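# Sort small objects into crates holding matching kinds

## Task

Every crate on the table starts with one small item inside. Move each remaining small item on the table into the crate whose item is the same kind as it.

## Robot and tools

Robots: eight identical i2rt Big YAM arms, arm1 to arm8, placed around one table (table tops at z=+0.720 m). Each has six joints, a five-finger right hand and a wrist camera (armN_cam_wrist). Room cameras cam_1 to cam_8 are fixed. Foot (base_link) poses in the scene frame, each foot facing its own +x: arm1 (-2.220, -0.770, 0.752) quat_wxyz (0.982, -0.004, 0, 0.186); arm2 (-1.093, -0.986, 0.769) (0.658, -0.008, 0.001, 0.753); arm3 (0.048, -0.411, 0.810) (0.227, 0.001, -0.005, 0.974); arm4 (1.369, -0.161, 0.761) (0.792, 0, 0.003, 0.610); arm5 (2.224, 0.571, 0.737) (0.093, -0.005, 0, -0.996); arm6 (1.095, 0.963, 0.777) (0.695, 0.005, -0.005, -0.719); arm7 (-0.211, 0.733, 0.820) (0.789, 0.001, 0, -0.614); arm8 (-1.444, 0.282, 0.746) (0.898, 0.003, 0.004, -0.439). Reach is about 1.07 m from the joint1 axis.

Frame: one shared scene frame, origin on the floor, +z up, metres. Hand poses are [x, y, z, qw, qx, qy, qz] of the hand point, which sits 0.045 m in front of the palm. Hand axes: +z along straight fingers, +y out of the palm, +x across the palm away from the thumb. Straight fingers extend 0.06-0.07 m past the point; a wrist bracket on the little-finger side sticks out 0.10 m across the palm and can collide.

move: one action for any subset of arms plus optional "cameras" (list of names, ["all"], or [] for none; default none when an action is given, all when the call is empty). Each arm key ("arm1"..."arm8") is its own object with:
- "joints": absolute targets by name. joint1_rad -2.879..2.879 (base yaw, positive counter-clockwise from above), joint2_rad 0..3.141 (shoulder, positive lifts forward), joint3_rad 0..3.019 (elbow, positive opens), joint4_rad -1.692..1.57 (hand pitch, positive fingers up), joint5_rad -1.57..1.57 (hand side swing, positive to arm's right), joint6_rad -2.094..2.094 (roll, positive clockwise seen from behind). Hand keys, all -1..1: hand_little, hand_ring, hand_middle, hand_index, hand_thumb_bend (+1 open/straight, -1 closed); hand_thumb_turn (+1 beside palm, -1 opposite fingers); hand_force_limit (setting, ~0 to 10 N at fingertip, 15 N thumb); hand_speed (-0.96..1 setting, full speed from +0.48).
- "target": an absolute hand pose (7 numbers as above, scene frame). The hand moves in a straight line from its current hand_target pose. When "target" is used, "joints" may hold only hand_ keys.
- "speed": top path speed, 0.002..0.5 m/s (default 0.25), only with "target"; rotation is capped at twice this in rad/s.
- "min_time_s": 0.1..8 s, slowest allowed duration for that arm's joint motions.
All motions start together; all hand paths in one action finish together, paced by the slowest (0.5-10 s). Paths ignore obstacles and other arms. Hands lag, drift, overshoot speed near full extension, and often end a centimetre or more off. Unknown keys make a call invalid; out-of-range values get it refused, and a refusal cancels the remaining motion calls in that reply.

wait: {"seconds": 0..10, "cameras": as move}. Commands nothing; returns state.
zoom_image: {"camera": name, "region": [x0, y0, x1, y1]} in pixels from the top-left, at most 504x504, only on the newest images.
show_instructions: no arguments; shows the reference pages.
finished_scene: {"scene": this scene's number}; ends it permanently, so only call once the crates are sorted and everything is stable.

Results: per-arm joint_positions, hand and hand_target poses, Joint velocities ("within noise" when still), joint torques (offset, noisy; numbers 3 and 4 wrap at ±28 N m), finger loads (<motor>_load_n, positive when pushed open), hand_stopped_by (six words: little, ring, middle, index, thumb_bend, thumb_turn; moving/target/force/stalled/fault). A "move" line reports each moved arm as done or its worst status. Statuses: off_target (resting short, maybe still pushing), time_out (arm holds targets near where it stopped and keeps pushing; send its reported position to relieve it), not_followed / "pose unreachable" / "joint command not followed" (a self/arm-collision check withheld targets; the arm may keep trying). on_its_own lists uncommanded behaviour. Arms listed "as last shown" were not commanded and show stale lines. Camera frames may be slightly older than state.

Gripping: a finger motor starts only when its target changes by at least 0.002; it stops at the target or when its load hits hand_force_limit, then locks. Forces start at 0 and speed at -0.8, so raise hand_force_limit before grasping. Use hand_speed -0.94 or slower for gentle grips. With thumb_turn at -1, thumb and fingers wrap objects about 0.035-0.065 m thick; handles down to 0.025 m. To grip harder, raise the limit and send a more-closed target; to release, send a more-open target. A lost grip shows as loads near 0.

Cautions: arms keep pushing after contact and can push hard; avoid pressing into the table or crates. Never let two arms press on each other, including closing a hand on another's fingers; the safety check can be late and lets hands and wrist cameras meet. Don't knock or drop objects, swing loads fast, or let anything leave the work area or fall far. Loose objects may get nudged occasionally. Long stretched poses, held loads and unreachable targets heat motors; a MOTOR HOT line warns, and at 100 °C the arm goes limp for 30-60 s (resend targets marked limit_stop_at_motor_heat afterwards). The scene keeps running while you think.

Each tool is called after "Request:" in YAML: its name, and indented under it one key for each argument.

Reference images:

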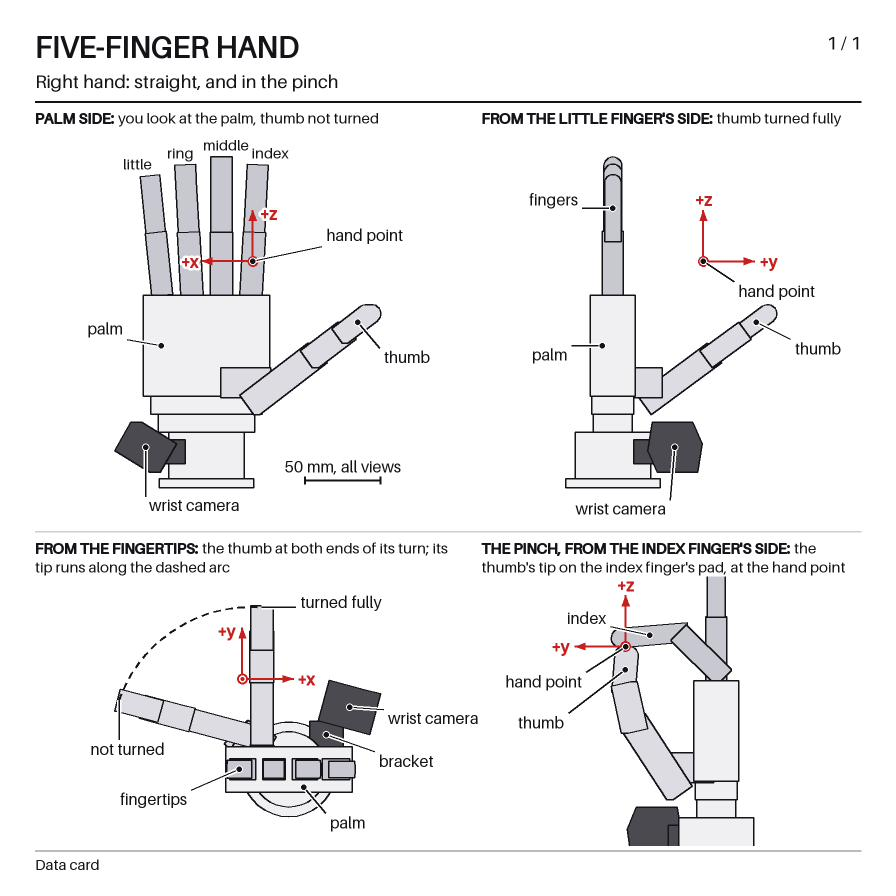

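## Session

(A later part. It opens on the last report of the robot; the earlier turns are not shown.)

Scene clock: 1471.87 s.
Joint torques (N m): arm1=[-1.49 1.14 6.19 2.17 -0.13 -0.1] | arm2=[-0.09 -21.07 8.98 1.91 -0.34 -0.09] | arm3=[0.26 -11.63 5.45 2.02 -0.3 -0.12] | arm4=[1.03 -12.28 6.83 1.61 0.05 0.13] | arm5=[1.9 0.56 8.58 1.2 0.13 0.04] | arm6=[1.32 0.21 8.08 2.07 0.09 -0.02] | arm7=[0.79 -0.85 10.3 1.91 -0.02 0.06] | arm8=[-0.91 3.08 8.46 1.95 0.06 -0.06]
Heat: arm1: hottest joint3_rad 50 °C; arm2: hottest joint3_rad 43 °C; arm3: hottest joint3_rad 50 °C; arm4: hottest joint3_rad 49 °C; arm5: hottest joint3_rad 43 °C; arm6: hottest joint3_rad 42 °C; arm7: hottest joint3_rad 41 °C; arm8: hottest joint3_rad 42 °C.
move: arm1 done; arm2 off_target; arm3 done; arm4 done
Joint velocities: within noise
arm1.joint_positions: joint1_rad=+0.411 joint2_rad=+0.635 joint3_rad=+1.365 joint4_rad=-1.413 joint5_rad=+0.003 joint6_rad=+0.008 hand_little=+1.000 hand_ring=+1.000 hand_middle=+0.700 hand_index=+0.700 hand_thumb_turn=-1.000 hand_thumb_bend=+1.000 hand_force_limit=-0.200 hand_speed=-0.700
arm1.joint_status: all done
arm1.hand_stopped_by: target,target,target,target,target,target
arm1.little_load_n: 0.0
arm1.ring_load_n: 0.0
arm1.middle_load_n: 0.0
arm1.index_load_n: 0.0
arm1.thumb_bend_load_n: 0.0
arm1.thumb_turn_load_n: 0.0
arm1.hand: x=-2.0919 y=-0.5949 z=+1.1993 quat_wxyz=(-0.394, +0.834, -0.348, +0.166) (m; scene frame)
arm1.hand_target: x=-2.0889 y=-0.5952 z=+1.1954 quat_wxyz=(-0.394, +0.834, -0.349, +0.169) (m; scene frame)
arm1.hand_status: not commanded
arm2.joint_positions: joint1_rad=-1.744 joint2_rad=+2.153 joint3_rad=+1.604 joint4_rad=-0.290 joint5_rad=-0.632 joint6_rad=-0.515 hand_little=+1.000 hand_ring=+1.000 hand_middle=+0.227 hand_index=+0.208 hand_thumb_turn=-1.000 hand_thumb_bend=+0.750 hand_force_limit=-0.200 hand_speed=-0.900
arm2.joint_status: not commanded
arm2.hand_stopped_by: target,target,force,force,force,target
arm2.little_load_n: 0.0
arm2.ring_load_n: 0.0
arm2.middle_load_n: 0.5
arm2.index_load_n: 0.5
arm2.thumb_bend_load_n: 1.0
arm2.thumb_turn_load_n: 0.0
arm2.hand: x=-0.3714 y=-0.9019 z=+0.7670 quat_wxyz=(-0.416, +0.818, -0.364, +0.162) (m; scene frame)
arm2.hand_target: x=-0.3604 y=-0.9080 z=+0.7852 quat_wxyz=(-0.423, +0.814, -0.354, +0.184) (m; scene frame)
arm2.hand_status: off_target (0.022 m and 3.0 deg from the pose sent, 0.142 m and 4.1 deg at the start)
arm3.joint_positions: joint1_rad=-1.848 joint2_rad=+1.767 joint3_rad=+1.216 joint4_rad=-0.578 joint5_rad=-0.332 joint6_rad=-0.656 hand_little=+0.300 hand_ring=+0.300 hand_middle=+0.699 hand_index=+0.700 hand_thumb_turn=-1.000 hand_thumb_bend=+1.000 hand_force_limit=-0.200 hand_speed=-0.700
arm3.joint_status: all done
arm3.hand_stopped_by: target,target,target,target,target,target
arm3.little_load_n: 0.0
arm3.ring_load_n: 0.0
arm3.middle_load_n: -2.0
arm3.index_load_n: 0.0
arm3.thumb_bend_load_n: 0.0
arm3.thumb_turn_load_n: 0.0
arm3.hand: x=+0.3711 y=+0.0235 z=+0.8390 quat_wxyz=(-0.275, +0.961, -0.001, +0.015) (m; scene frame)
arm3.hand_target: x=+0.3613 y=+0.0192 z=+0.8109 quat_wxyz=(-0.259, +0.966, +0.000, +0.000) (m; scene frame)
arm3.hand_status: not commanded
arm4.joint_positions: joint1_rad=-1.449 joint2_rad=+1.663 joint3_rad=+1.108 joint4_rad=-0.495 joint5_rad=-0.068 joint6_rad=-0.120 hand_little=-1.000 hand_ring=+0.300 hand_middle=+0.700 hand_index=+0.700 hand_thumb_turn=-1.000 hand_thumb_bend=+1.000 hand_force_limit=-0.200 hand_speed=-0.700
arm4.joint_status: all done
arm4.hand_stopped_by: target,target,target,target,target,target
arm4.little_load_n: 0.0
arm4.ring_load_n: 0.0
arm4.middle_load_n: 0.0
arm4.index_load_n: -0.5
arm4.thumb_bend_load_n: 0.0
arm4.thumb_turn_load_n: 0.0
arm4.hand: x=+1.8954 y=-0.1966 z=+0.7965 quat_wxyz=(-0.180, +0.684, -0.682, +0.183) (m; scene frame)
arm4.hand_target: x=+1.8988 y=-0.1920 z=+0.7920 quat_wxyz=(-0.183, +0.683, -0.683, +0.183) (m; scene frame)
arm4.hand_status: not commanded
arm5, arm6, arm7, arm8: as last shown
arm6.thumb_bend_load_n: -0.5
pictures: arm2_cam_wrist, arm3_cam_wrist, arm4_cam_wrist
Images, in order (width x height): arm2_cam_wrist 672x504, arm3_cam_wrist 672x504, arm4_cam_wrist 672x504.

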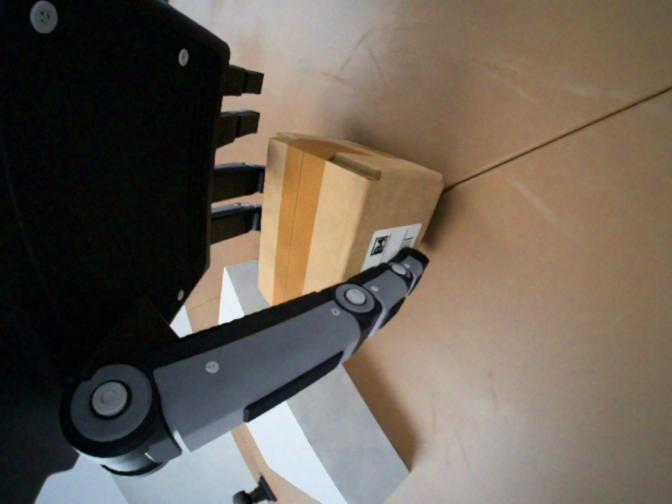

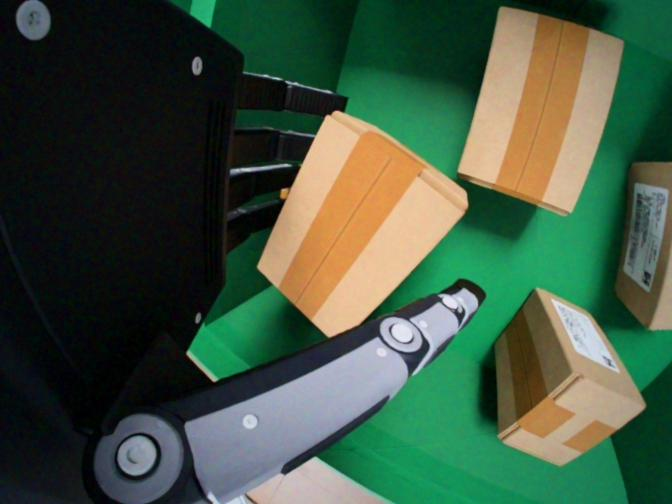

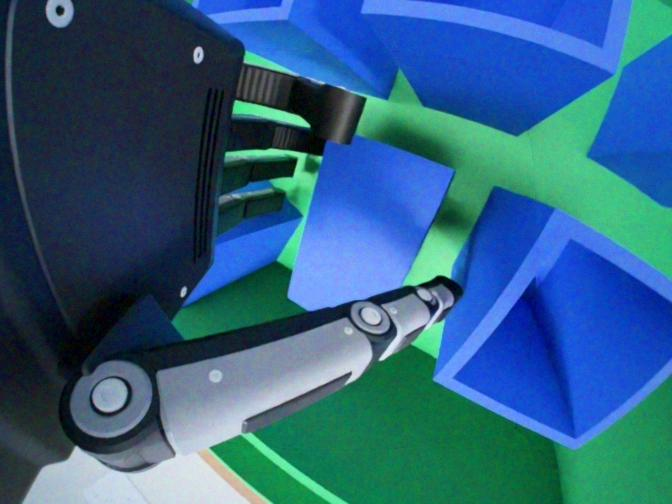

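Request:
move:
  arm2: {"joints": {"hand_speed": -0.6, "hand_index": 0.7, "hand_middle": 0.7, "hand_thumb_bend": 1}}
  arm3: {"target": [0.362, 0.012, 1.05, 0.2588, -0.9659, 0, 0], "speed": 0.15}
  arm4: {"target": [1.895, -0.195, 1.05, 0.183, -0.683, 0.683, -0.183], "speed": 0.2}
  arm1: {"target": [-1.67, -0.62, 0.98, 0.4234, -0.8135, 0.3537, -0.1841]}
  cameras: ["arm1_cam_wrist", "arm2_cam_wrist", "arm3_cam_wrist", "cam_4"]

Scene clock: 1479.03 s.
Joint torques (N m): arm1=[-1.38 -11.34 13.23 1.98 -0.42 -0.08] | arm2=[-0.09 -21.07 8.98 1.77 -0.34 -0.1] | arm3=[-0.32 -14.21 11.75 0.47 -0.35 -0.19] | arm4=[0.56 -13.16 11.67 0.51 -0.11 0.03] | arm5=[2.02 0.67 8.54 1.18 0.13 0.04] | arm6=[1.2 0.32 8.1 2.13 0.08 -0.02] | arm7=[0.32 -1.2 10.33 2.1 -0.02 0.06] | arm8=[-0.91 3.02 8.44 1.95 0.06 -0.06]
Heat: arm1: hottest joint3_rad 50 °C; arm2: hottest joint3_rad 43 °C; arm3: hottest joint3_rad 50 °C; arm4: hottest joint3_rad 49 °C; arm5: hottest joint3_rad 43 °C; arm6: hottest joint3_rad 42 °C; arm7: hottest joint3_rad 41 °C; arm8: hottest joint3_rad 42 °C.
move: arm1 off_target; arm2 done; arm3 off_target; arm4 off_target
Joint velocities: within noise
arm1.joint_positions: joint1_rad=-0.285 joint2_rad=+1.450 joint3_rad=+1.210 joint4_rad=-0.535 joint5_rad=-0.535 joint6_rad=-0.411 hand_little=+1.000 hand_ring=+1.000 hand_middle=+0.700 hand_index=+0.700 hand_thumb_turn=-1.000 hand_thumb_bend=+1.000 hand_force_limit=-0.200 hand_speed=-0.700
arm1.joint_status: not commanded
arm1.hand_stopped_by: target,target,target,target,target,target
arm1.little_load_n: 0.0
arm1.ring_load_n: 0.0
arm1.middle_load_n: 0.0
arm1.index_load_n: 0.0
arm1.thumb_bend_load_n: 0.0
arm1.thumb_turn_load_n: 0.0
arm1.hand: x=-1.6933 y=-0.6183 z=+0.9602 quat_wxyz=(-0.413, +0.819, -0.364, +0.163) (m; scene frame)
arm1.hand_target: x=-1.6716 y=-0.6205 z=+0.9803 quat_wxyz=(-0.423, +0.813, -0.354, +0.184) (m; scene frame)
arm1.hand_status: off_target (0.031 m and 3.0 deg from the pose sent, 0.476 m and 4.7 deg at the start)
arm2.joint_positions: joint1_rad=-1.744 joint2_rad=+2.153 joint3_rad=+1.604 joint4_rad=-0.286 joint5_rad=-0.632 joint6_rad=-0.515 hand_little=+1.000 hand_ring=+1.000 hand_middle=+0.700 hand_index=+0.700 hand_thumb_turn=-1.000 hand_thumb_bend=+1.000 hand_force_limit=-0.200 hand_speed=-0.600
arm2.joint_status: all done
arm2.hand_stopped_by: target,target,target,target,target,target
arm2.little_load_n: 0.0
arm2.ring_load_n: 0.0
arm2.middle_load_n: 0.0
arm2.index_load_n: 0.0
arm2.thumb_bend_load_n: 0.0
arm2.thumb_turn_load_n: 0.0
arm2.hand: x=-0.3707 y=-0.9019 z=+0.7674 quat_wxyz=(-0.417, +0.817, -0.363, +0.163) (m; scene frame)
arm2.hand_target: x=-0.3604 y=-0.9080 z=+0.7852 quat_wxyz=(-0.423, +0.814, -0.354, +0.184) (m; scene frame)
arm2.hand_status: not commanded
arm3.joint_positions: joint1_rad=-1.848 joint2_rad=+1.611 joint3_rad=+1.545 joint4_rad=-1.150 joint5_rad=-0.334 joint6_rad=-0.657 hand_little=+0.300 hand_ring=+0.300 hand_middle=+0.700 hand_index=+0.700 hand_thumb_turn=-1.000 hand_thumb_bend=+1.000 hand_force_limit=-0.200 hand_speed=-0.700
arm3.joint_status: not commanded
arm3.hand_stopped_by: target,target,target,target,target,target
arm3.little_load_n: 0.0
arm3.ring_load_n: 0.0
arm3.middle_load_n: 0.0
arm3.index_load_n: 0.0
arm3.thumb_bend_load_n: 0.0
arm3.thumb_turn_load_n: 0.0
arm3.hand: x=+0.3539 y=+0.0030 z=+1.0274 quat_wxyz=(-0.243, +0.970, -0.008, -0.014) (m; scene frame)
arm3.hand_target: x=+0.3614 y=+0.0113 z=+1.0499 quat_wxyz=(-0.259, +0.966, +0.000, +0.000) (m; scene frame)
arm3.hand_status: off_target (0.026 m and 2.6 deg from the pose sent, 0.212 m and 2.6 deg at the start)
arm4.joint_positions: joint1_rad=-1.449 joint2_rad=+1.513 joint3_rad=+1.559 joint4_rad=-1.142 joint5_rad=-0.069 joint6_rad=-0.120 hand_little=-1.000 hand_ring=+0.300 hand_middle=+0.700 hand_index=+0.700 hand_thumb_turn=-1.000 hand_thumb_bend=+1.000 hand_force_limit=-0.200 hand_speed=-0.700
arm4.joint_status: not commanded
arm4.hand_stopped_by: target,target,target,target,target,target
arm4.little_load_n: 0.0
arm4.ring_load_n: 0.0
arm4.middle_load_n: 0.0
arm4.index_load_n: 0.0
arm4.thumb_bend_load_n: 0.0
arm4.thumb_turn_load_n: 0.0
arm4.hand: x=+1.8849 y=-0.1940 z=+1.0234 quat_wxyz=(-0.167, +0.688, -0.687, +0.165) (m; scene frame)
arm4.hand_target: x=+1.8938 y=-0.1949 z=+1.0499 quat_wxyz=(-0.183, +0.683, -0.683, +0.183) (m; scene frame)
arm4.hand_status: off_target (0.028 m and 2.8 deg from the pose sent, 0.253 m and 0.4 deg at the start)
arm5, arm6, arm7, arm8: as last shown
arm5.index_load_n: -0.5
arm6.little_load_n: -0.5
arm6.thumb_bend_load_n: 0.0
arm7.thumb_turn_load_n: 0.5
pictures: arm1_cam_wrist, arm2_cam_wrist, arm3_cam_wrist, cam_4
Images, in order (width x height): arm1_cam_wrist 672x504, arm2_cam_wrist 672x504, arm3_cam_wrist 672x504, cam_4 672x504.

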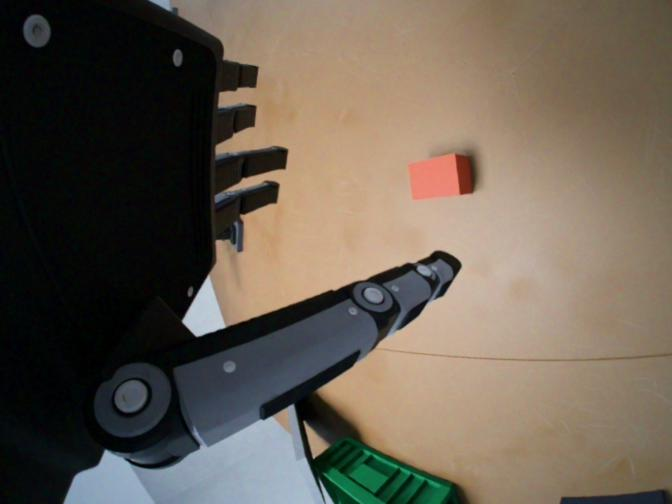

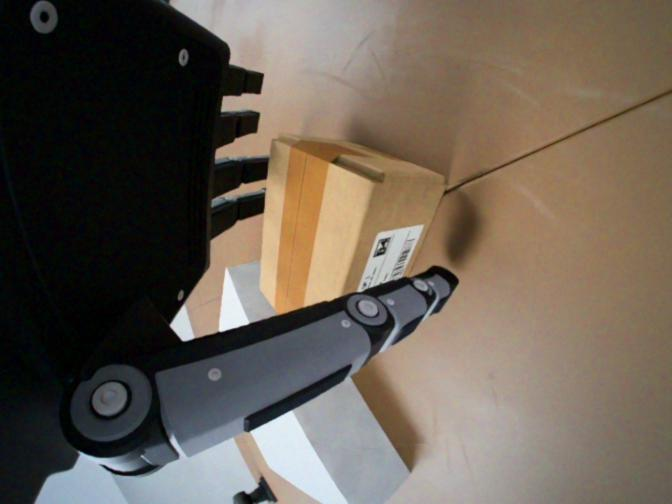

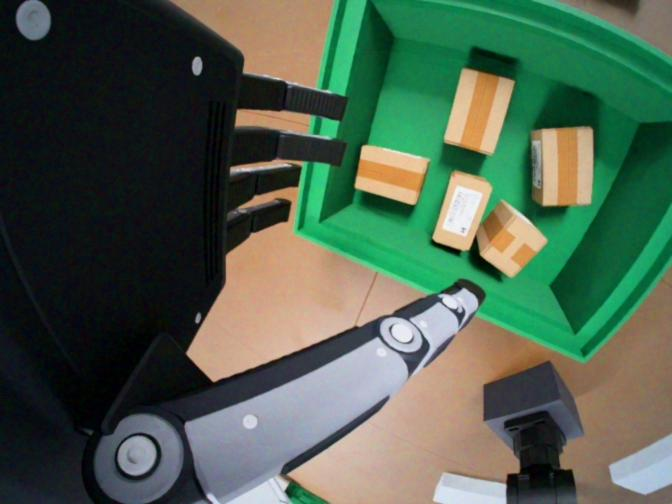

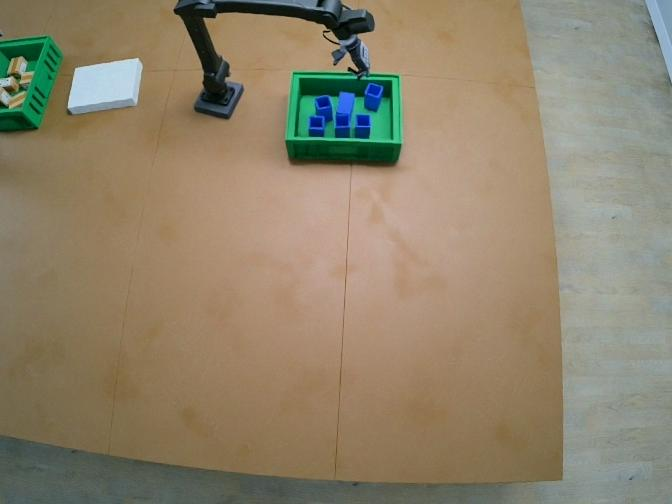

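Request:
move:
  arm1: {"target": [-1.63, -0.58, 0.90, 0.2276, -0.5496, 0.7427, -0.3076]}
  arm2: {"target": [-0.371, -0.902, 0.96, 0.4234, -0.8135, 0.3537, -0.1841]}
  arm3: {"joints": {"joint1_rad": -1.0, "joint2_rad": 0.63, "joint3_rad": 1.35, "joint4_rad": -1.4, "joint5_rad": 0, "joint6_rad": 0, "hand_little": 1, "hand_ring": 1}, "min_time_s": 3}
  arm4: {"joints": {"joint1_rad": -0.6, "joint2_rad": 0.63, "joint3_rad": 1.35, "joint4_rad": -1.4, "joint5_rad": 0, "joint6_rad": 0}, "min_time_s": 5}
  cameras: ["arm1_cam_wrist", "arm2_cam_wrist"]

Scene clock: 1496.97 s.
Joint torques (N m): arm1=[0.21 -12.75 12.79 1.09 0.45 0.09] | arm2=[0.38 -20.66 14.64 0.68 -0.2 -0.03] | arm3=[0.26 0.26 5.91 1.44 0.15 0.01] | arm4=[0.62 1.08 6.41 1.35 0.17 0.11] | arm5=[1.73 0.56 8.57 1.17 0.13 0.03] | arm6=[1.55 0.32 8.06 2.09 0.1 -0.02] | arm7=[0.79 -1.03 10.41 1.94 -0.06 0.09] | arm8=[-0.91 3.08 8.44 1.95 0.06 -0.06]
Heat: arm1: hottest joint3_rad 55 °C; arm2: hottest joint3_rad 44 °C; arm3: hottest joint3_rad 54 °C; arm4: hottest joint3_rad 48 °C; arm5: hottest joint3_rad 43 °C; arm6: hottest joint3_rad 42 °C; arm7: hottest joint3_rad 41 °C; arm8: hottest joint3_rad 42 °C.
move: arm1 off_target; arm2 off_target; arm3 done; arm4 done
Joint velocities: within noise
arm1.joint_positions: joint1_rad=-0.023 joint2_rad=+1.609 joint3_rad=+1.267 joint4_rad=-0.582 joint5_rad=+0.438 joint6_rad=+0.499 hand_little=+1.000 hand_ring=+1.000 hand_middle=+0.700 hand_index=+0.700 hand_thumb_turn=-1.000 hand_thumb_bend=+1.000 hand_force_limit=-0.200 hand_speed=-0.700
arm1.joint_status: not commanded
arm1.hand_stopped_by: target,target,target,target,target,target
arm1.little_load_n: 0.0
arm1.ring_load_n: 0.0
arm1.middle_load_n: 0.0
arm1.index_load_n: 0.0
arm1.thumb_bend_load_n: 0.0
arm1.thumb_turn_load_n: 0.0
arm1.hand: x=-1.6471 y=-0.5928 z=+0.8885 quat_wxyz=(-0.216, +0.553, -0.744, +0.306) (m; scene frame)
arm1.hand_target: x=-1.6311 y=-0.5803 z=+0.9002 quat_wxyz=(-0.228, +0.550, -0.742, +0.308) (m; scene frame)
arm1.hand_status: off_target (0.024 m and 1.4 deg from the pose sent, 0.095 m and 60.4 deg at the start)
arm2.joint_positions: joint1_rad=-1.744 joint2_rad=+1.971 joint3_rad=+1.726 joint4_rad=-0.620 joint5_rad=-0.632 joint6_rad=-0.515 hand_little=+1.000 hand_ring=+1.000 hand_middle=+0.700 hand_index=+0.700 hand_thumb_turn=-1.000 hand_thumb_bend=+1.000 hand_force_limit=-0.200 hand_speed=-0.600
arm2.joint_status: not commanded
arm2.hand_stopped_by: target,target,target,target,target,target
arm2.little_load_n: 0.0
arm2.ring_load_n: 0.0
arm2.middle_load_n: 0.0
arm2.index_load_n: 0.0
arm2.thumb_bend_load_n: 0.0
arm2.thumb_turn_load_n: 0.0
arm2.hand: x=-0.3885 y=-0.8996 z=+0.9147 quat_wxyz=(-0.412, +0.819, -0.369, +0.151) (m; scene frame)
arm2.hand_target: x=-0.3735 y=-0.9020 z=+0.9600 quat_wxyz=(-0.423, +0.813, -0.354, +0.184) (m; scene frame)
arm2.hand_status: off_target (0.049 m and 4.4 deg from the pose sent, 0.193 m and 2.8 deg at the start)
arm3.joint_positions: joint1_rad=-1.009 joint2_rad=+0.630 joint3_rad=+1.361 joint4_rad=-1.386 joint5_rad=-0.003 joint6_rad=-0.009 hand_little=+1.000 hand_ring=+1.000 hand_middle=+0.700 hand_index=+0.700 hand_thumb_turn=-1.000 hand_thumb_bend=+1.000 hand_force_limit=-0.200 hand_speed=-0.700
arm3.joint_status: all done
arm3.hand_stopped_by: target,target,target,target,target,target
arm3.little_load_n: 0.0
arm3.ring_load_n: 0.0
arm3.middle_load_n: 0.0
arm3.index_load_n: 0.0
arm3.thumb_bend_load_n: 0.0
arm3.thumb_turn_load_n: 0.0
arm3.hand: x=-0.0056 y=-0.2044 z=+1.2645 quat_wxyz=(-0.446, +0.893, +0.052, -0.022) (m; scene frame)
arm3.hand_target: x=-0.0072 y=-0.2072 z=+1.2572 quat_wxyz=(-0.435, +0.899, +0.051, -0.024) (m; scene frame)
arm3.hand_status: not commanded
arm4.joint_positions: joint1_rad=-0.608 joint2_rad=+0.636 joint3_rad=+1.354 joint4_rad=-1.391 joint5_rad=-0.003 joint6_rad=-0.012 hand_little=-1.000 hand_ring=+0.300 hand_middle=+0.700 hand_index=+0.700 hand_thumb_turn=-1.000 hand_thumb_bend=+1.000 hand_force_limit=-0.200 hand_speed=-0.700
arm4.joint_status: all done
arm4.hand_stopped_by: target,target,target,target,target,target
arm4.little_load_n: 0.0
arm4.ring_load_n: 0.0
arm4.middle_load_n: 0.0
arm4.index_load_n: 0.0
arm4.thumb_bend_load_n: 0.0
arm4.thumb_turn_load_n: 0.0
arm4.hand: x=+1.5171 y=+0.0043 z=+1.2068 quat_wxyz=(-0.391, +0.821, -0.373, +0.182) (m; scene frame)
arm4.hand_target: x=+1.5131 y=+0.0034 z=+1.2049 quat_wxyz=(-0.389, +0.822, -0.376, +0.178) (m; scene frame)
arm4.hand_status: not commanded
arm5, arm6, arm7, arm8: as last shown
arm6.little_load_n: 0.0
arm7.thumb_turn_load_n: 0.0
pictures: arm1_cam_wrist, arm2_cam_wrist
Images, in order (width x height): arm1_cam_wrist 672x504, arm2_cam_wrist 672x504.

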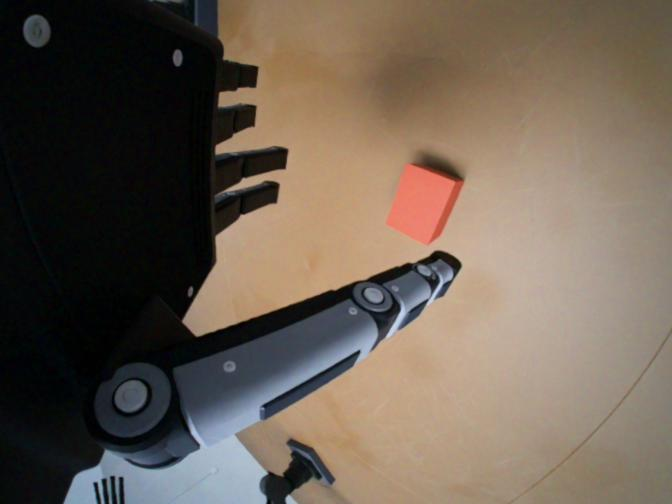

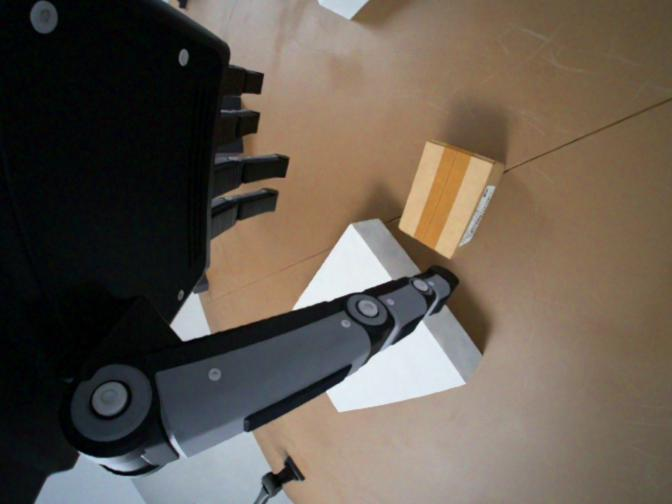

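Request:
move:
  arm1: {"target": [-1.642, -0.592, 0.757, 0.2330, -0.5624, 0.7329, -0.3036]}
  arm2: {"joints": {"joint1_rad": 0.0, "joint2_rad": 0.63, "joint3_rad": 1.35, "joint4_rad": -1.4, "joint5_rad": 0, "joint6_rad": 0}, "min_time_s": 5}
  arm3: {"joints": {"joint1_rad": 1.25, "joint2_rad": 0.63, "joint3_rad": 1.35, "joint4_rad": -1.4, "joint5_rad": 0, "joint6_rad": 0}, "min_time_s": 4}
  cameras: ["arm1_cam_wrist", "arm3_cam_wrist"]

Scene clock: 1514.47 s.
Joint torques (N m): arm1=[-1.26 -14.33 6.93 1.88 0.14 -0.08] | arm2=[1.49 2.49 7.72 0.95 0.22 0.11] | arm3=[0.15 0.03 5.96 1.42 0.1 0] | arm4=[1.32 0.56 6.42 1.18 0.14 0.09] | arm5=[1.85 0.62 8.58 1.17 0.13 0.03] | arm6=[1.44 0.26 8.05 2.07 0.09 -0.04] | arm7=[0.67 -0.5 10.39 1.98 -0.05 0.05] | arm8=[-0.91 3.02 8.44 1.95 0.06 -0.06]
Heat: arm1: hottest joint3_rad 55 °C; arm2: hottest joint3_rad 47 °C; arm3: hottest joint3_rad 52 °C; arm4: hottest joint3_rad 48 °C; arm5: hottest joint3_rad 43 °C; arm6: hottest joint3_rad 42 °C; arm7: hottest joint3_rad 41 °C; arm8: hottest joint3_rad 42 °C.
move: arm1 off_target; arm2 done; arm3 done
Joint velocities: within noise
arm1.joint_positions: joint1_rad=-0.023 joint2_rad=+1.764 joint3_rad=+1.093 joint4_rad=-0.204 joint5_rad=+0.412 joint6_rad=+0.470 hand_little=+1.000 hand_ring=+1.000 hand_middle=+0.700 hand_index=+0.700 hand_thumb_turn=-1.000 hand_thumb_bend=+1.000 hand_force_limit=-0.200 hand_speed=-0.700
arm1.joint_status: not commanded
arm1.hand_stopped_by: target,target,target,target,target,target
arm1.little_load_n: 0.0
arm1.ring_load_n: 0.0
arm1.middle_load_n: 0.0
arm1.index_load_n: 0.0
arm1.thumb_bend_load_n: 0.0
arm1.thumb_turn_load_n: 0.0
arm1.hand: x=-1.6420 y=-0.5876 z=+0.7669 quat_wxyz=(-0.238, +0.560, -0.733, +0.304) (m; scene frame)
arm1.hand_target: x=-1.6421 y=-0.5920 z=+0.7571 quat_wxyz=(-0.233, +0.562, -0.733, +0.304) (m; scene frame)
arm1.hand_status: off_target (0.011 m and 0.7 deg from the pose sent, 0.132 m and 2.6 deg at the start)
arm2.joint_positions: joint1_rad=-0.008 joint2_rad=+0.630 joint3_rad=+1.352 joint4_rad=-1.391 joint5_rad=-0.003 joint6_rad=-0.012 hand_little=+1.000 hand_ring=+1.000 hand_middle=+0.700 hand_index=+0.700 hand_thumb_turn=-1.000 hand_thumb_bend=+1.000 hand_force_limit=-0.200 hand_speed=-0.600
arm2.joint_status: all done
arm2.hand_stopped_by: target,target,target,target,target,target
arm2.little_load_n: 0.0
arm2.ring_load_n: 0.0
arm2.middle_load_n: 0.0
arm2.index_load_n: 0.0
arm2.thumb_bend_load_n: 0.0
arm2.thumb_turn_load_n: 0.0
arm2.hand: x=-1.1545 y=-0.7712 z=+1.2130 quat_wxyz=(-0.429, +0.901, +0.065, -0.022) (m; scene frame)
arm2.hand_target: x=-1.1561 y=-0.7734 z=+1.2111 quat_wxyz=(-0.424, +0.903, +0.063, -0.025) (m; scene frame)
arm2.hand_status: not commanded
arm3.joint_positions: joint1_rad=+1.243 joint2_rad=+0.630 joint3_rad=+1.361 joint4_rad=-1.386 joint5_rad=-0.002 joint6_rad=-0.009 hand_little=+1.000 hand_ring=+1.000 hand_middle=+0.700 hand_index=+0.700 hand_thumb_turn=-1.000 hand_thumb_bend=+1.000 hand_force_limit=-0.200 hand_speed=-0.700
arm3.joint_status: all done
arm3.hand_stopped_by: target,target,target,target,target,target
arm3.little_load_n: 0.0
arm3.ring_load_n: 0.0
arm3.middle_load_n: 0.0
arm3.index_load_n: 0.0
arm3.thumb_bend_load_n: 0.0
arm3.thumb_turn_load_n: 0.0
arm3.hand: x=-0.0843 y=-0.5903 z=+1.2602 quat_wxyz=(-0.172, +0.339, +0.833, -0.403) (m; scene frame)
arm3.hand_target: x=-0.0812 y=-0.5896 z=+1.2530 quat_wxyz=(-0.165, +0.342, +0.837, -0.394) (m; scene frame)
arm3.hand_status: not commanded
arm4, arm5, arm6, arm7, arm8: as last shown
arm5.index_load_n: 0.0
arm7.thumb_bend_load_n: 0.5
pictures: arm1_cam_wrist, arm3_cam_wrist
Images, in order (width x height): arm1_cam_wrist 672x504, arm3_cam_wrist 672x504.

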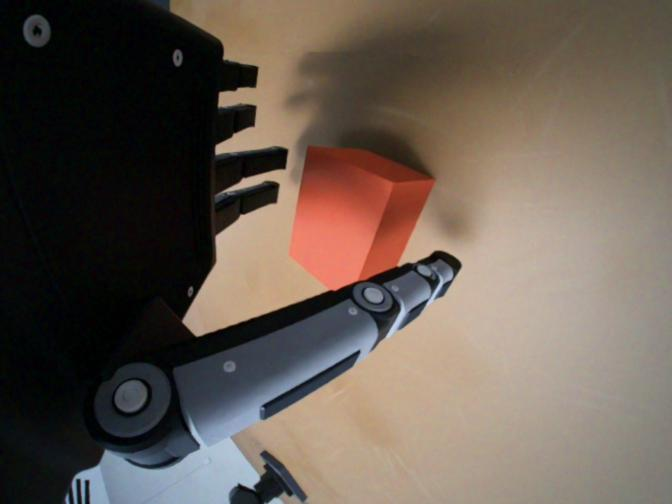

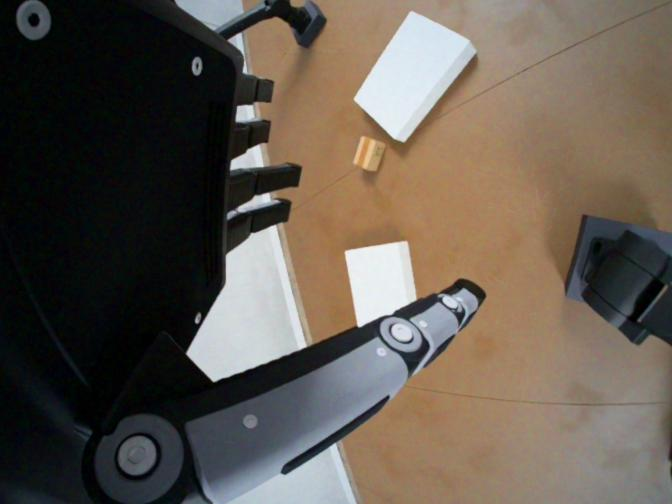

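Request:
move:
  arm1: {"joints": {"hand_speed": -0.9, "hand_force_limit": -0.2, "hand_index": -0.3, "hand_middle": -0.3, "hand_thumb_bend": 0}}
  arm3: {"target": [-0.40, -0.90, 0.96, 0.1871, -0.3594, -0.8111, 0.4222]}
  cameras: ["arm1_cam_wrist", "arm3_cam_wrist"]

Scene clock: 1522.43 s.
Joint torques (N m): arm1=[-1.14 -14.21 6.95 1.88 0.16 -0.09] | arm2=[1.49 2.55 7.72 0.95 0.22 0.11] | arm3=[-0.15 -12.86 11.6 3.08 0.18 0] | arm4=[1.32 0.79 6.28 1.4 0.15 0.1] | arm5=[1.79 0.62 8.57 1.17 0.13 0.03] | arm6=[1.44 0.44 8.09 2.07 0.09 -0.03] | arm7=[0.67 -0.44 10.37 2.06 -0.07 0.09] | arm8=[-0.91 3.02 8.46 1.95 0.06 -0.06]
Heat: arm1: hottest joint3_rad 54 °C; arm2: hottest joint3_rad 45 °C; arm3: hottest joint3_rad 52 °C; arm4: hottest joint3_rad 47 °C; arm5: hottest joint3_rad 43 °C; arm6: hottest joint3_rad 42 °C; arm7: hottest joint3_rad 41 °C; arm8: hottest joint3_rad 42 °C.
move: arm1 off_target; arm3 off_target
Joint velocities: within noise
arm1.joint_positions: joint1_rad=-0.023 joint2_rad=+1.764 joint3_rad=+1.093 joint4_rad=-0.204 joint5_rad=+0.412 joint6_rad=+0.470 hand_little=+1.000 hand_ring=+1.000 hand_middle=+0.079 hand_index=+0.051 hand_thumb_turn=-1.000 hand_thumb_bend=+0.679 hand_force_limit=-0.200 hand_speed=-0.900
arm1.joint_status: hand_middle off_target (ended at +0.079, target -0.300); hand_index off_target (ended at +0.051, target -0.300); hand_thumb_bend off_target (ended at +0.679, target +0.000); the others done
arm1.hand_stopped_by: target,target,force,force,force,target
arm1.little_load_n: 0.0
arm1.ring_load_n: 0.0
arm1.middle_load_n: 3.5
arm1.index_load_n: 5.5
arm1.thumb_bend_load_n: 9.5
arm1.thumb_turn_load_n: -2.0
arm1.hand: x=-1.6420 y=-0.5875 z=+0.7669 quat_wxyz=(-0.238, +0.560, -0.733, +0.304) (m; scene frame)
arm1.hand_target: x=-1.6421 y=-0.5920 z=+0.7571 quat_wxyz=(-0.233, +0.562, -0.733, +0.304) (m; scene frame)
arm1.hand_status: not commanded
arm2, arm4, arm5, arm6, arm7, arm8: as last shown
arm2.joint_positions: joint1_rad=-0.008 joint2_rad=+0.630 joint3_rad=+1.352 joint4_rad=-1.391 joint5_rad=-0.003 joint6_rad=-0.011 hand_little=+1.000 hand_ring=+1.000 hand_middle=+0.700 hand_index=+0.700 hand_thumb_turn=-1.000 hand_thumb_bend=+1.000 hand_force_limit=-0.200 hand_speed=-0.600
arm3.joint_positions: joint1_rad=+1.243 joint2_rad=+1.625 joint3_rad=+1.202 joint4_rad=-0.235 joint5_rad=+0.037 joint6_rad=+0.028 hand_little=+1.000 hand_ring=+1.000 hand_middle=+0.700 hand_index=+0.700 hand_thumb_turn=-1.000 hand_thumb_bend=+1.000 hand_force_limit=-0.200 hand_speed=-0.700
arm3.joint_status: not commanded
arm3.hand_stopped_by: target,target,target,target,target,target
arm3.little_load_n: 0.0
arm3.ring_load_n: 0.0
arm3.middle_load_n: 0.0
arm3.index_load_n: 0.0
arm3.thumb_bend_load_n: 0.0
arm3.thumb_turn_load_n: 0.0
arm3.hand: x=-0.3841 y=-0.8797 z=+0.9411 quat_wxyz=(-0.180, +0.362, +0.823, -0.399) (m; scene frame)
arm3.hand_target: x=-0.3987 y=-0.8986 z=+0.9605 quat_wxyz=(-0.187, +0.359, +0.811, -0.422) (m; scene frame)
arm3.hand_status: off_target (0.032 m and 3.1 deg from the pose sent, 0.534 m and 4.5 deg at the start)
arm7.thumb_bend_load_n: -0.5
pictures: arm1_cam_wrist, arm3_cam_wrist
Images, in order (width x height): arm1_cam_wrist 672x504, arm3_cam_wrist 672x504.

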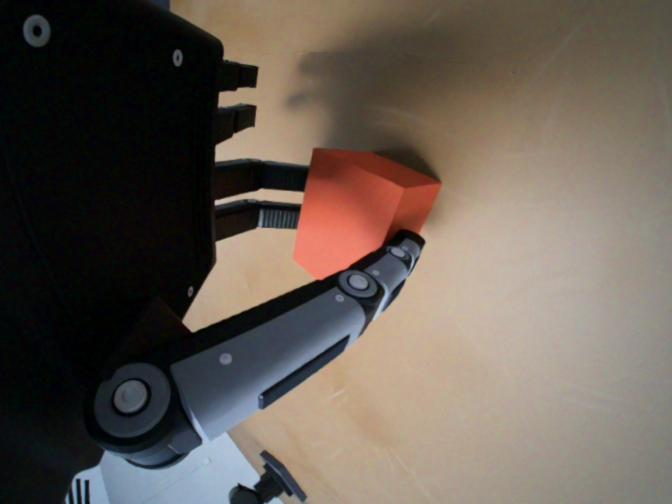

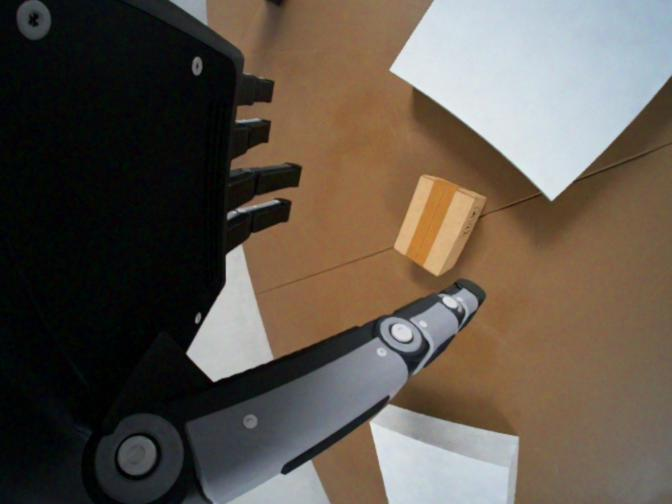

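Request:
move:
  arm1: {"target": [-1.642, -0.592, 0.96, 0.2330, -0.5624, 0.7329, -0.3036]}
  arm3: {"target": [-0.397, -0.912, 0.762, 0.1871, -0.3594, -0.8111, 0.4222]}
  cameras: ["arm3_cam_wrist"]

Scene clock: 1535.40 s.
Joint torques (N m): arm1=[-1.49 -13.51 13.38 1.13 0.17 -0.05] | arm2=[1.44 2.49 7.71 0.95 0.23 0.11] | arm3=[0.09 -15.27 6.08 3.04 0.19 0.01] | arm4=[0.5 1.14 6.31 1.29 0.17 0.1] | arm5=[1.85 0.56 8.59 1.17 0.13 0.03] | arm6=[1.38 0.38 8.06 2.07 0.09 -0.04] | arm7=[0.44 -1.08 10.26 1.83 -0.07 0.06] | arm8=[-0.91 3.08 8.44 1.95 0.06 -0.06]
Heat: arm1: hottest joint3_rad 54 °C; arm2: hottest joint3_rad 43 °C; arm3: hottest joint3_rad 54 °C; arm4: hottest joint3_rad 46 °C; arm5: hottest joint3_rad 43 °C; arm6: hottest joint3_rad 42 °C; arm7: hottest joint3_rad 41 °C; arm8: hottest joint3_rad 42 °C.
move: arm1 off_target; arm3 done
Joint velocities: within noise
arm1.joint_positions: joint1_rad=-0.023 joint2_rad=+1.545 joint3_rad=+1.323 joint4_rad=-0.706 joint5_rad=+0.410 joint6_rad=+0.463 hand_little=+1.000 hand_ring=+1.000 hand_middle=+0.079 hand_index=+0.051 hand_thumb_turn=-1.000 hand_thumb_bend=+0.679 hand_force_limit=-0.200 hand_speed=-0.900
arm1.joint_status: not commanded
arm1.hand_stopped_by: target,target,force,force,force,target
arm1.little_load_n: 0.0
arm1.ring_load_n: 0.0
arm1.middle_load_n: 3.5
arm1.index_load_n: 5.0
arm1.thumb_bend_load_n: 9.5
arm1.thumb_turn_load_n: -2.5
arm1.hand: x=-1.6617 y=-0.5931 z=+0.9350 quat_wxyz=(-0.215, +0.572, -0.734, +0.297) (m; scene frame)
arm1.hand_target: x=-1.6434 y=-0.5926 z=+0.9601 quat_wxyz=(-0.233, +0.562, -0.733, +0.304) (m; scene frame)
arm1.hand_status: off_target (0.032 m and 2.5 deg from the pose sent, 0.193 m and 0.7 deg at the start)
arm2, arm4, arm5, arm6, arm7, arm8: as last shown
arm2.index_load_n: -0.5
arm3.joint_positions: joint1_rad=+1.261 joint2_rad=+1.964 joint3_rad=+1.105 joint4_rad=+0.244 joint5_rad=+0.055 joint6_rad=+0.040 hand_little=+1.000 hand_ring=+1.000 hand_middle=+0.700 hand_index=+0.700 hand_thumb_turn=-1.000 hand_thumb_bend=+1.000 hand_force_limit=-0.200 hand_speed=-0.700
arm3.joint_status: not commanded
arm3.hand_stopped_by: target,target,target,target,target,target
arm3.little_load_n: 0.0
arm3.ring_load_n: 0.0
arm3.middle_load_n: 0.0
arm3.index_load_n: 0.0
arm3.thumb_bend_load_n: 0.0
arm3.thumb_turn_load_n: 0.0
arm3.hand: x=-0.3984 y=-0.9054 z=+0.7657 quat_wxyz=(-0.188, +0.359, +0.814, -0.417) (m; scene frame)
arm3.hand_target: x=-0.3969 y=-0.9120 z=+0.7621 quat_wxyz=(-0.187, +0.359, +0.811, -0.422) (m; scene frame)
arm3.hand_status: done (0.008 m and 0.7 deg from the pose sent, 0.182 m and 3.1 deg at the start)
arm7.thumb_bend_load_n: 0.0
arm7.thumb_turn_load_n: 0.5
pictures: arm3_cam_wrist
Images, in order (width x height): arm3_cam_wrist 672x504.

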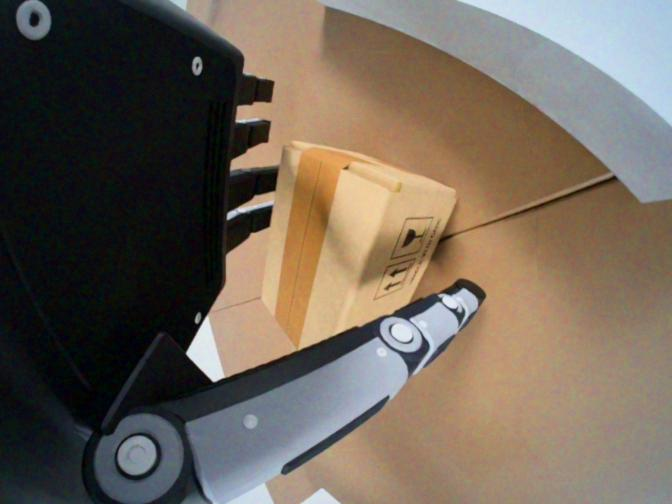

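Request:
move:
  arm1: {"joints": {"joint1_rad": 1.6, "joint2_rad": 0.63, "joint3_rad": 1.35, "joint4_rad": -1.4, "joint5_rad": 0, "joint6_rad": 0, "hand_little": -1, "hand_ring": 0.3}, "min_time_s": 6}
  arm3: {"joints": {"hand_speed": -0.9, "hand_force_limit": -0.2, "hand_index": -0.3, "hand_middle": -0.3, "hand_thumb_bend": 0}}
  cameras: ["arm3_cam_wrist"]

Request:
move:
  arm1: {"target": [-2.41, -0.36, 1.04, 0.2432, -0.9076, 0.3304, -0.0885]}
  arm3: {"target": [-0.397, -0.905, 1.0, 0.1871, -0.3594, -0.8111, 0.4222]}
  cameras: ["arm3_cam_wrist", "arm1_cam_wrist"]

Scene clock: 1550.17 s.
Joint torques (N m): arm1=[0.44 0.62 9.57 1.46 -0.13 -0.08] | arm2=[1.49 2.49 7.71 0.95 0.22 0.11] | arm3=[0.09 -15.27 6.08 3.04 0.16 -0.01] | arm4=[1.38 0.85 6.28 1.17 0.15 0.11] | arm5=[1.73 0.67 8.54 1.17 0.13 0.04] | arm6=[1.55 0.21 8.08 2.11 0.08 -0.02] | arm7=[0.21 -0.85 10.37 1.96 -0.06 0.07] | arm8=[-0.91 3.08 8.46 1.95 0.06 -0.06]
Heat: arm1: hottest joint3_rad 56 °C; arm2: hottest joint3_rad 41 °C; arm3: hottest joint3_rad 52 °C; arm4: hottest joint3_rad 46 °C; arm5: hottest joint3_rad 43 °C; arm6: hottest joint3_rad 42 °C; arm7: hottest joint3_rad 41 °C; arm8: hottest joint3_rad 42 °C.
move: arm1 done; arm3 off_target
Joint velocities: within noise
arm1.joint_positions: joint1_rad=+1.589 joint2_rad=+0.635 joint3_rad=+1.323 joint4_rad=-1.394 joint5_rad=+0.003 joint6_rad=+0.006 hand_little=-1.000 hand_ring=+0.300 hand_middle=+0.079 hand_index=+0.051 hand_thumb_turn=-1.000 hand_thumb_bend=+0.679 hand_force_limit=-0.200 hand_speed=-0.900
arm1.joint_status: all done
arm1.hand_stopped_by: target,target,force,force,force,target
arm1.little_load_n: 0.0
arm1.ring_load_n: 0.0
arm1.middle_load_n: 3.5
arm1.index_load_n: 5.0
arm1.thumb_bend_load_n: 9.5
arm1.thumb_turn_load_n: -2.0
arm1.hand: x=-2.3317 y=-0.5769 z=+1.1826 quat_wxyz=(-0.407, +0.893, +0.174, -0.082) (m; scene frame)
arm1.hand_target: x=-2.3325 y=-0.5819 z=+1.1951 quat_wxyz=(-0.418, +0.886, +0.181, -0.087) (m; scene frame)
arm1.hand_status: not commanded
arm2, arm4, arm5, arm6, arm7, arm8: as last shown
arm2.index_load_n: 0.0
arm3.joint_positions: joint1_rad=+1.261 joint2_rad=+1.964 joint3_rad=+1.105 joint4_rad=+0.245 joint5_rad=+0.056 joint6_rad=+0.041 hand_little=+1.000 hand_ring=+1.000 hand_middle=+0.199 hand_index=+0.190 hand_thumb_turn=-1.000 hand_thumb_bend=+0.748 hand_force_limit=-0.200 hand_speed=-0.900
arm3.joint_status: hand_middle off_target (ended at +0.199, target -0.300); hand_index off_target (ended at +0.190, target -0.300); hand_thumb_bend off_target (ended at +0.748, target +0.000); the others done
arm3.hand_stopped_by: target,target,force,force,force,target
arm3.little_load_n: 0.0
arm3.ring_load_n: 0.0
arm3.middle_load_n: 4.0
arm3.index_load_n: 6.5
arm3.thumb_bend_load_n: 10.0
arm3.thumb_turn_load_n: -0.5
arm3.hand: x=-0.3986 y=-0.9055 z=+0.7659 quat_wxyz=(-0.188, +0.360, +0.813, -0.417) (m; scene frame)
arm3.hand_target: x=-0.3969 y=-0.9119 z=+0.7621 quat_wxyz=(-0.187, +0.359, +0.811, -0.422) (m; scene frame)
arm3.hand_status: not commanded
arm6.ring_load_n: -0.5
arm7.thumb_turn_load_n: 0.0
pictures: arm3_cam_wrist
Images, in order (width x height): arm3_cam_wrist 672x504.

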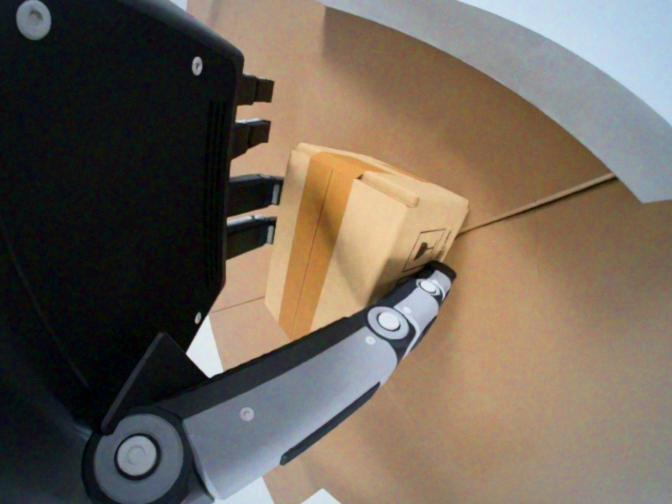

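Scene clock: 1553.50 s.
Joint torques (N m): arm1=[-1.2 -9.41 12.88 0.46 0.53 0.1] | arm2=[1.49 2.43 7.73 0.96 0.23 0.11] | arm3=[-0.85 -15.5 12.29 1.57 -0.09 -0.09] | arm4=[1.2 0.38 6.6 1.36 0.11 0.1] | arm5=[1.73 0.62 8.54 1.17 0.13 0.02] | arm6=[1.61 0.38 8.03 2.09 0.1 -0.03] | arm7=[0.38 -0.91 10.32 1.88 -0.04 0.07] | arm8=[-0.85 3.08 8.44 1.95 0.06 -0.06]
Heat: arm1: hottest joint3_rad 56 °C; arm2: hottest joint3_rad 41 °C; arm3: hottest joint3_rad 52 °C; arm4: hottest joint3_rad 46 °C; arm5: hottest joint3_rad 43 °C; arm6: hottest joint3_rad 42 °C; arm7: hottest joint3_rad 41 °C; arm8: hottest joint3_rad 42 °C.
move: arm1 off_target; arm3 off_target
Joint velocities: within noise
arm1.joint_positions: joint1_rad=+1.711 joint2_rad=+1.340 joint3_rad=+1.416 joint4_rad=-1.473 joint5_rad=+0.485 joint6_rad=+1.144 hand_little=-1.000 hand_ring=+0.300 hand_middle=+0.079 hand_index=+0.051 hand_thumb_turn=-1.000 hand_thumb_bend=+0.679 hand_force_limit=-0.200 hand_speed=-0.900
arm1.joint_status: not commanded
arm1.hand_stopped_by: target,target,force,force,force,target
arm1.little_load_n: 0.0
arm1.ring_load_n: 0.0
arm1.middle_load_n: 3.5
arm1.index_load_n: 5.5
arm1.thumb_bend_load_n: 9.5
arm1.thumb_turn_load_n: -2.5
arm1.hand: x=-2.4063 y=-0.3756 z=+1.0193 quat_wxyz=(-0.230, +0.914, -0.318, +0.102) (m; scene frame)
arm1.hand_target: x=-2.4095 y=-0.3610 z=+1.0400 quat_wxyz=(-0.244, +0.908, -0.330, +0.088) (m; scene frame)
arm1.hand_status: off_target (0.026 m and 2.7 deg from the pose sent, 0.271 m and 64.7 deg at the start)
arm2, arm4: as last shown
arm3.joint_positions: joint1_rad=+1.261 joint2_rad=+1.625 joint3_rad=+1.265 joint4_rad=-0.304 joint5_rad=+0.052 joint6_rad=+0.041 hand_little=+1.000 hand_ring=+1.000 hand_middle=+0.199 hand_index=+0.190 hand_thumb_turn=-1.000 hand_thumb_bend=+0.748 hand_force_limit=-0.200 hand_speed=-0.900
arm3.joint_status: not commanded
arm3.hand_stopped_by: target,target,force,force,force,target
arm3.little_load_n: 0.0
arm3.ring_load_n: 0.0
arm3.middle_load_n: 3.5
arm3.index_load_n: 6.5
arm3.thumb_bend_load_n: 10.5
arm3.thumb_turn_load_n: -0.5
arm3.hand: x=-0.3829 y=-0.8921 z=+0.9623 quat_wxyz=(-0.179, +0.363, +0.824, -0.396) (m; scene frame)
arm3.hand_target: x=-0.3956 y=-0.9035 z=+1.0002 quat_wxyz=(-0.187, +0.359, +0.811, -0.422) (m; scene frame)
arm3.hand_status: off_target (0.042 m and 3.5 deg from the pose sent, 0.234 m and 0.7 deg at the start)
arm4.middle_load_n: -0.5
arm5.joint_positions: joint1_rad=-0.015 joint2_rad=+0.635 joint3_rad=+1.354 joint4_rad=-1.394 joint5_rad=-0.003 joint6_rad=-0.009 hand_little=+1.000 hand_ring=+1.000 hand_middle=+0.700 hand_index=+0.700 hand_thumb_turn=-1.000 hand_thumb_bend=+1.000 hand_force_limit=-0.200 hand_speed=-0.600
arm5.joint_status: not commanded
arm5.hand_stopped_by: target,target,target,target,target,target
arm5.little_load_n: 0.0
arm5.ring_load_n: 0.0
arm5.middle_load_n: 0.0
arm5.index_load_n: 0.0
arm5.thumb_bend_load_n: 0.0
arm5.thumb_turn_load_n: 0.0
arm5.hand: x=+2.0199 y=+0.5043 z=+1.1858 quat_wxyz=(+0.282, -0.575, -0.691, +0.334) (m; scene frame)
arm5.hand_target: x=+2.0234 y=+0.5016 z=+1.1841 quat_wxyz=(+0.278, -0.574, -0.694, +0.335) (m; scene frame)
arm5.hand_status: not commanded
arm6.joint_positions: joint1_rad=+0.158 joint2_rad=+0.617 joint3_rad=+1.346 joint4_rad=-1.226 joint5_rad=+0.123 joint6_rad=-1.438 hand_little=+1.000 hand_ring=+1.000 hand_middle=+1.000 hand_index=+1.000 hand_thumb_turn=+1.000 hand_thumb_bend=+1.000 hand_force_limit=+0.000 hand_speed=-0.800
arm6.joint_status: not commanded
arm6.hand_stopped_by: target,target,target,target,target,target
arm6.little_load_n: 0.0
arm6.ring_load_n: 0.0
arm6.middle_load_n: 0.0
arm6.index_load_n: 0.0
arm6.thumb_bend_load_n: 0.0
arm6.thumb_turn_load_n: 0.0
arm6.hand: x=+1.0394 y=+0.7070 z=+1.2777 quat_wxyz=(+0.349, +0.579, -0.634, +0.375) (m; scene frame)
arm6.hand_target: x=+1.0391 y=+0.7082 z=+1.2905 quat_wxyz=(+0.356, +0.573, -0.630, +0.385) (m; scene frame)
arm6.hand_status: not commanded
arm7.joint_positions: joint1_rad=-0.389 joint2_rad=+0.647 joint3_rad=+1.338 joint4_rad=-1.438 joint5_rad=-0.120 joint6_rad=-1.352 hand_little=+1.000 hand_ring=+1.000 hand_middle=+1.000 hand_index=+1.000 hand_thumb_turn=+1.000 hand_thumb_bend=+1.000 hand_force_limit=+0.000 hand_speed=-0.800
arm7.joint_status: not commanded
arm7.hand_stopped_by: target,target,target,target,target,target
arm7.little_load_n: 0.0
arm7.ring_load_n: 0.0
arm7.middle_load_n: 0.0
arm7.index_load_n: 0.0
arm7.thumb_bend_load_n: 0.0
arm7.thumb_turn_load_n: 0.0
arm7.hand: x=-0.2721 y=+0.5129 z=+1.2583 quat_wxyz=(+0.230, +0.540, -0.739, +0.330) (m; scene frame)
arm7.hand_target: x=-0.2721 y=+0.5130 z=+1.2669 quat_wxyz=(+0.237, +0.538, -0.735, +0.337) (m; scene frame)
arm7.hand_status: not commanded
arm8.joint_positions: joint1_rad=+0.337 joint2_rad=+0.576 joint3_rad=+1.350 joint4_rad=-1.192 joint5_rad=+0.072 joint6_rad=-1.074 hand_little=+1.000 hand_ring=+1.000 hand_middle=+1.000 hand_index=+1.000 hand_thumb_turn=+1.000 hand_thumb_bend=+1.000 hand_force_limit=+0.000 hand_speed=-0.800
arm8.joint_status: not commanded
arm8.hand_stopped_by: target,target,target,target,target,target
arm8.little_load_n: 0.5
arm8.ring_load_n: 0.0
arm8.middle_load_n: 0.0
arm8.index_load_n: 0.0
arm8.thumb_bend_load_n: 0.0
arm8.thumb_turn_load_n: 0.0
arm8.hand: x=-1.2728 y=+0.1065 z=+1.2457 quat_wxyz=(+0.049, +0.713, -0.446, +0.539) (m; scene frame)
arm8.hand_target: x=-1.2743 y=+0.1075 z=+1.2545 quat_wxyz=(+0.049, +0.708, -0.443, +0.548) (m; scene frame)
arm8.hand_status: not commanded
pictures: arm1_cam_wrist, arm3_cam_wrist
Images, in order (width x height): arm1_cam_wrist 672x504, arm3_cam_wrist 672x504.

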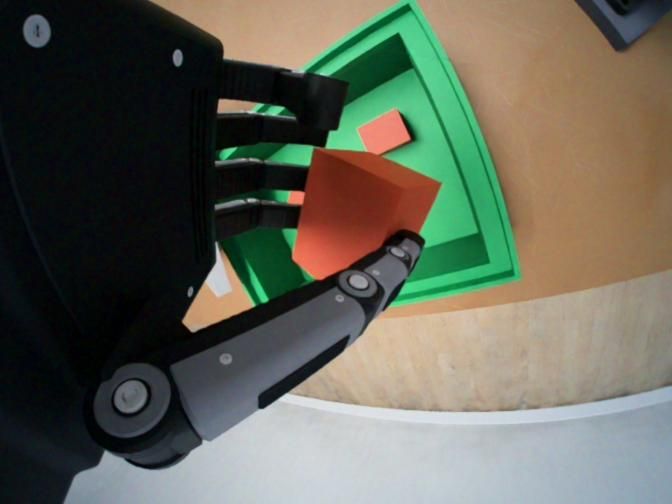

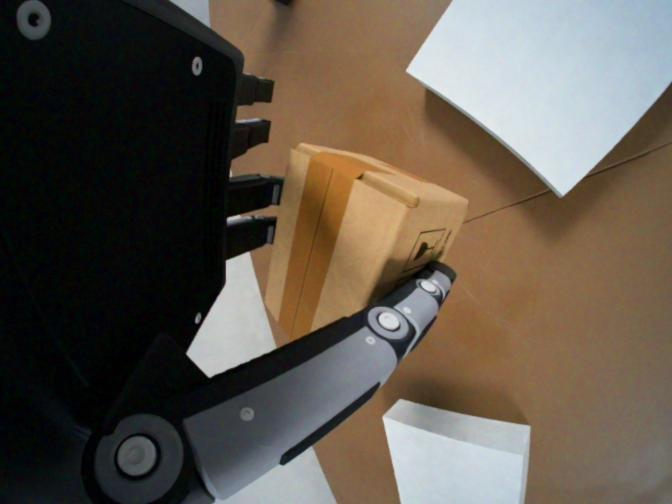

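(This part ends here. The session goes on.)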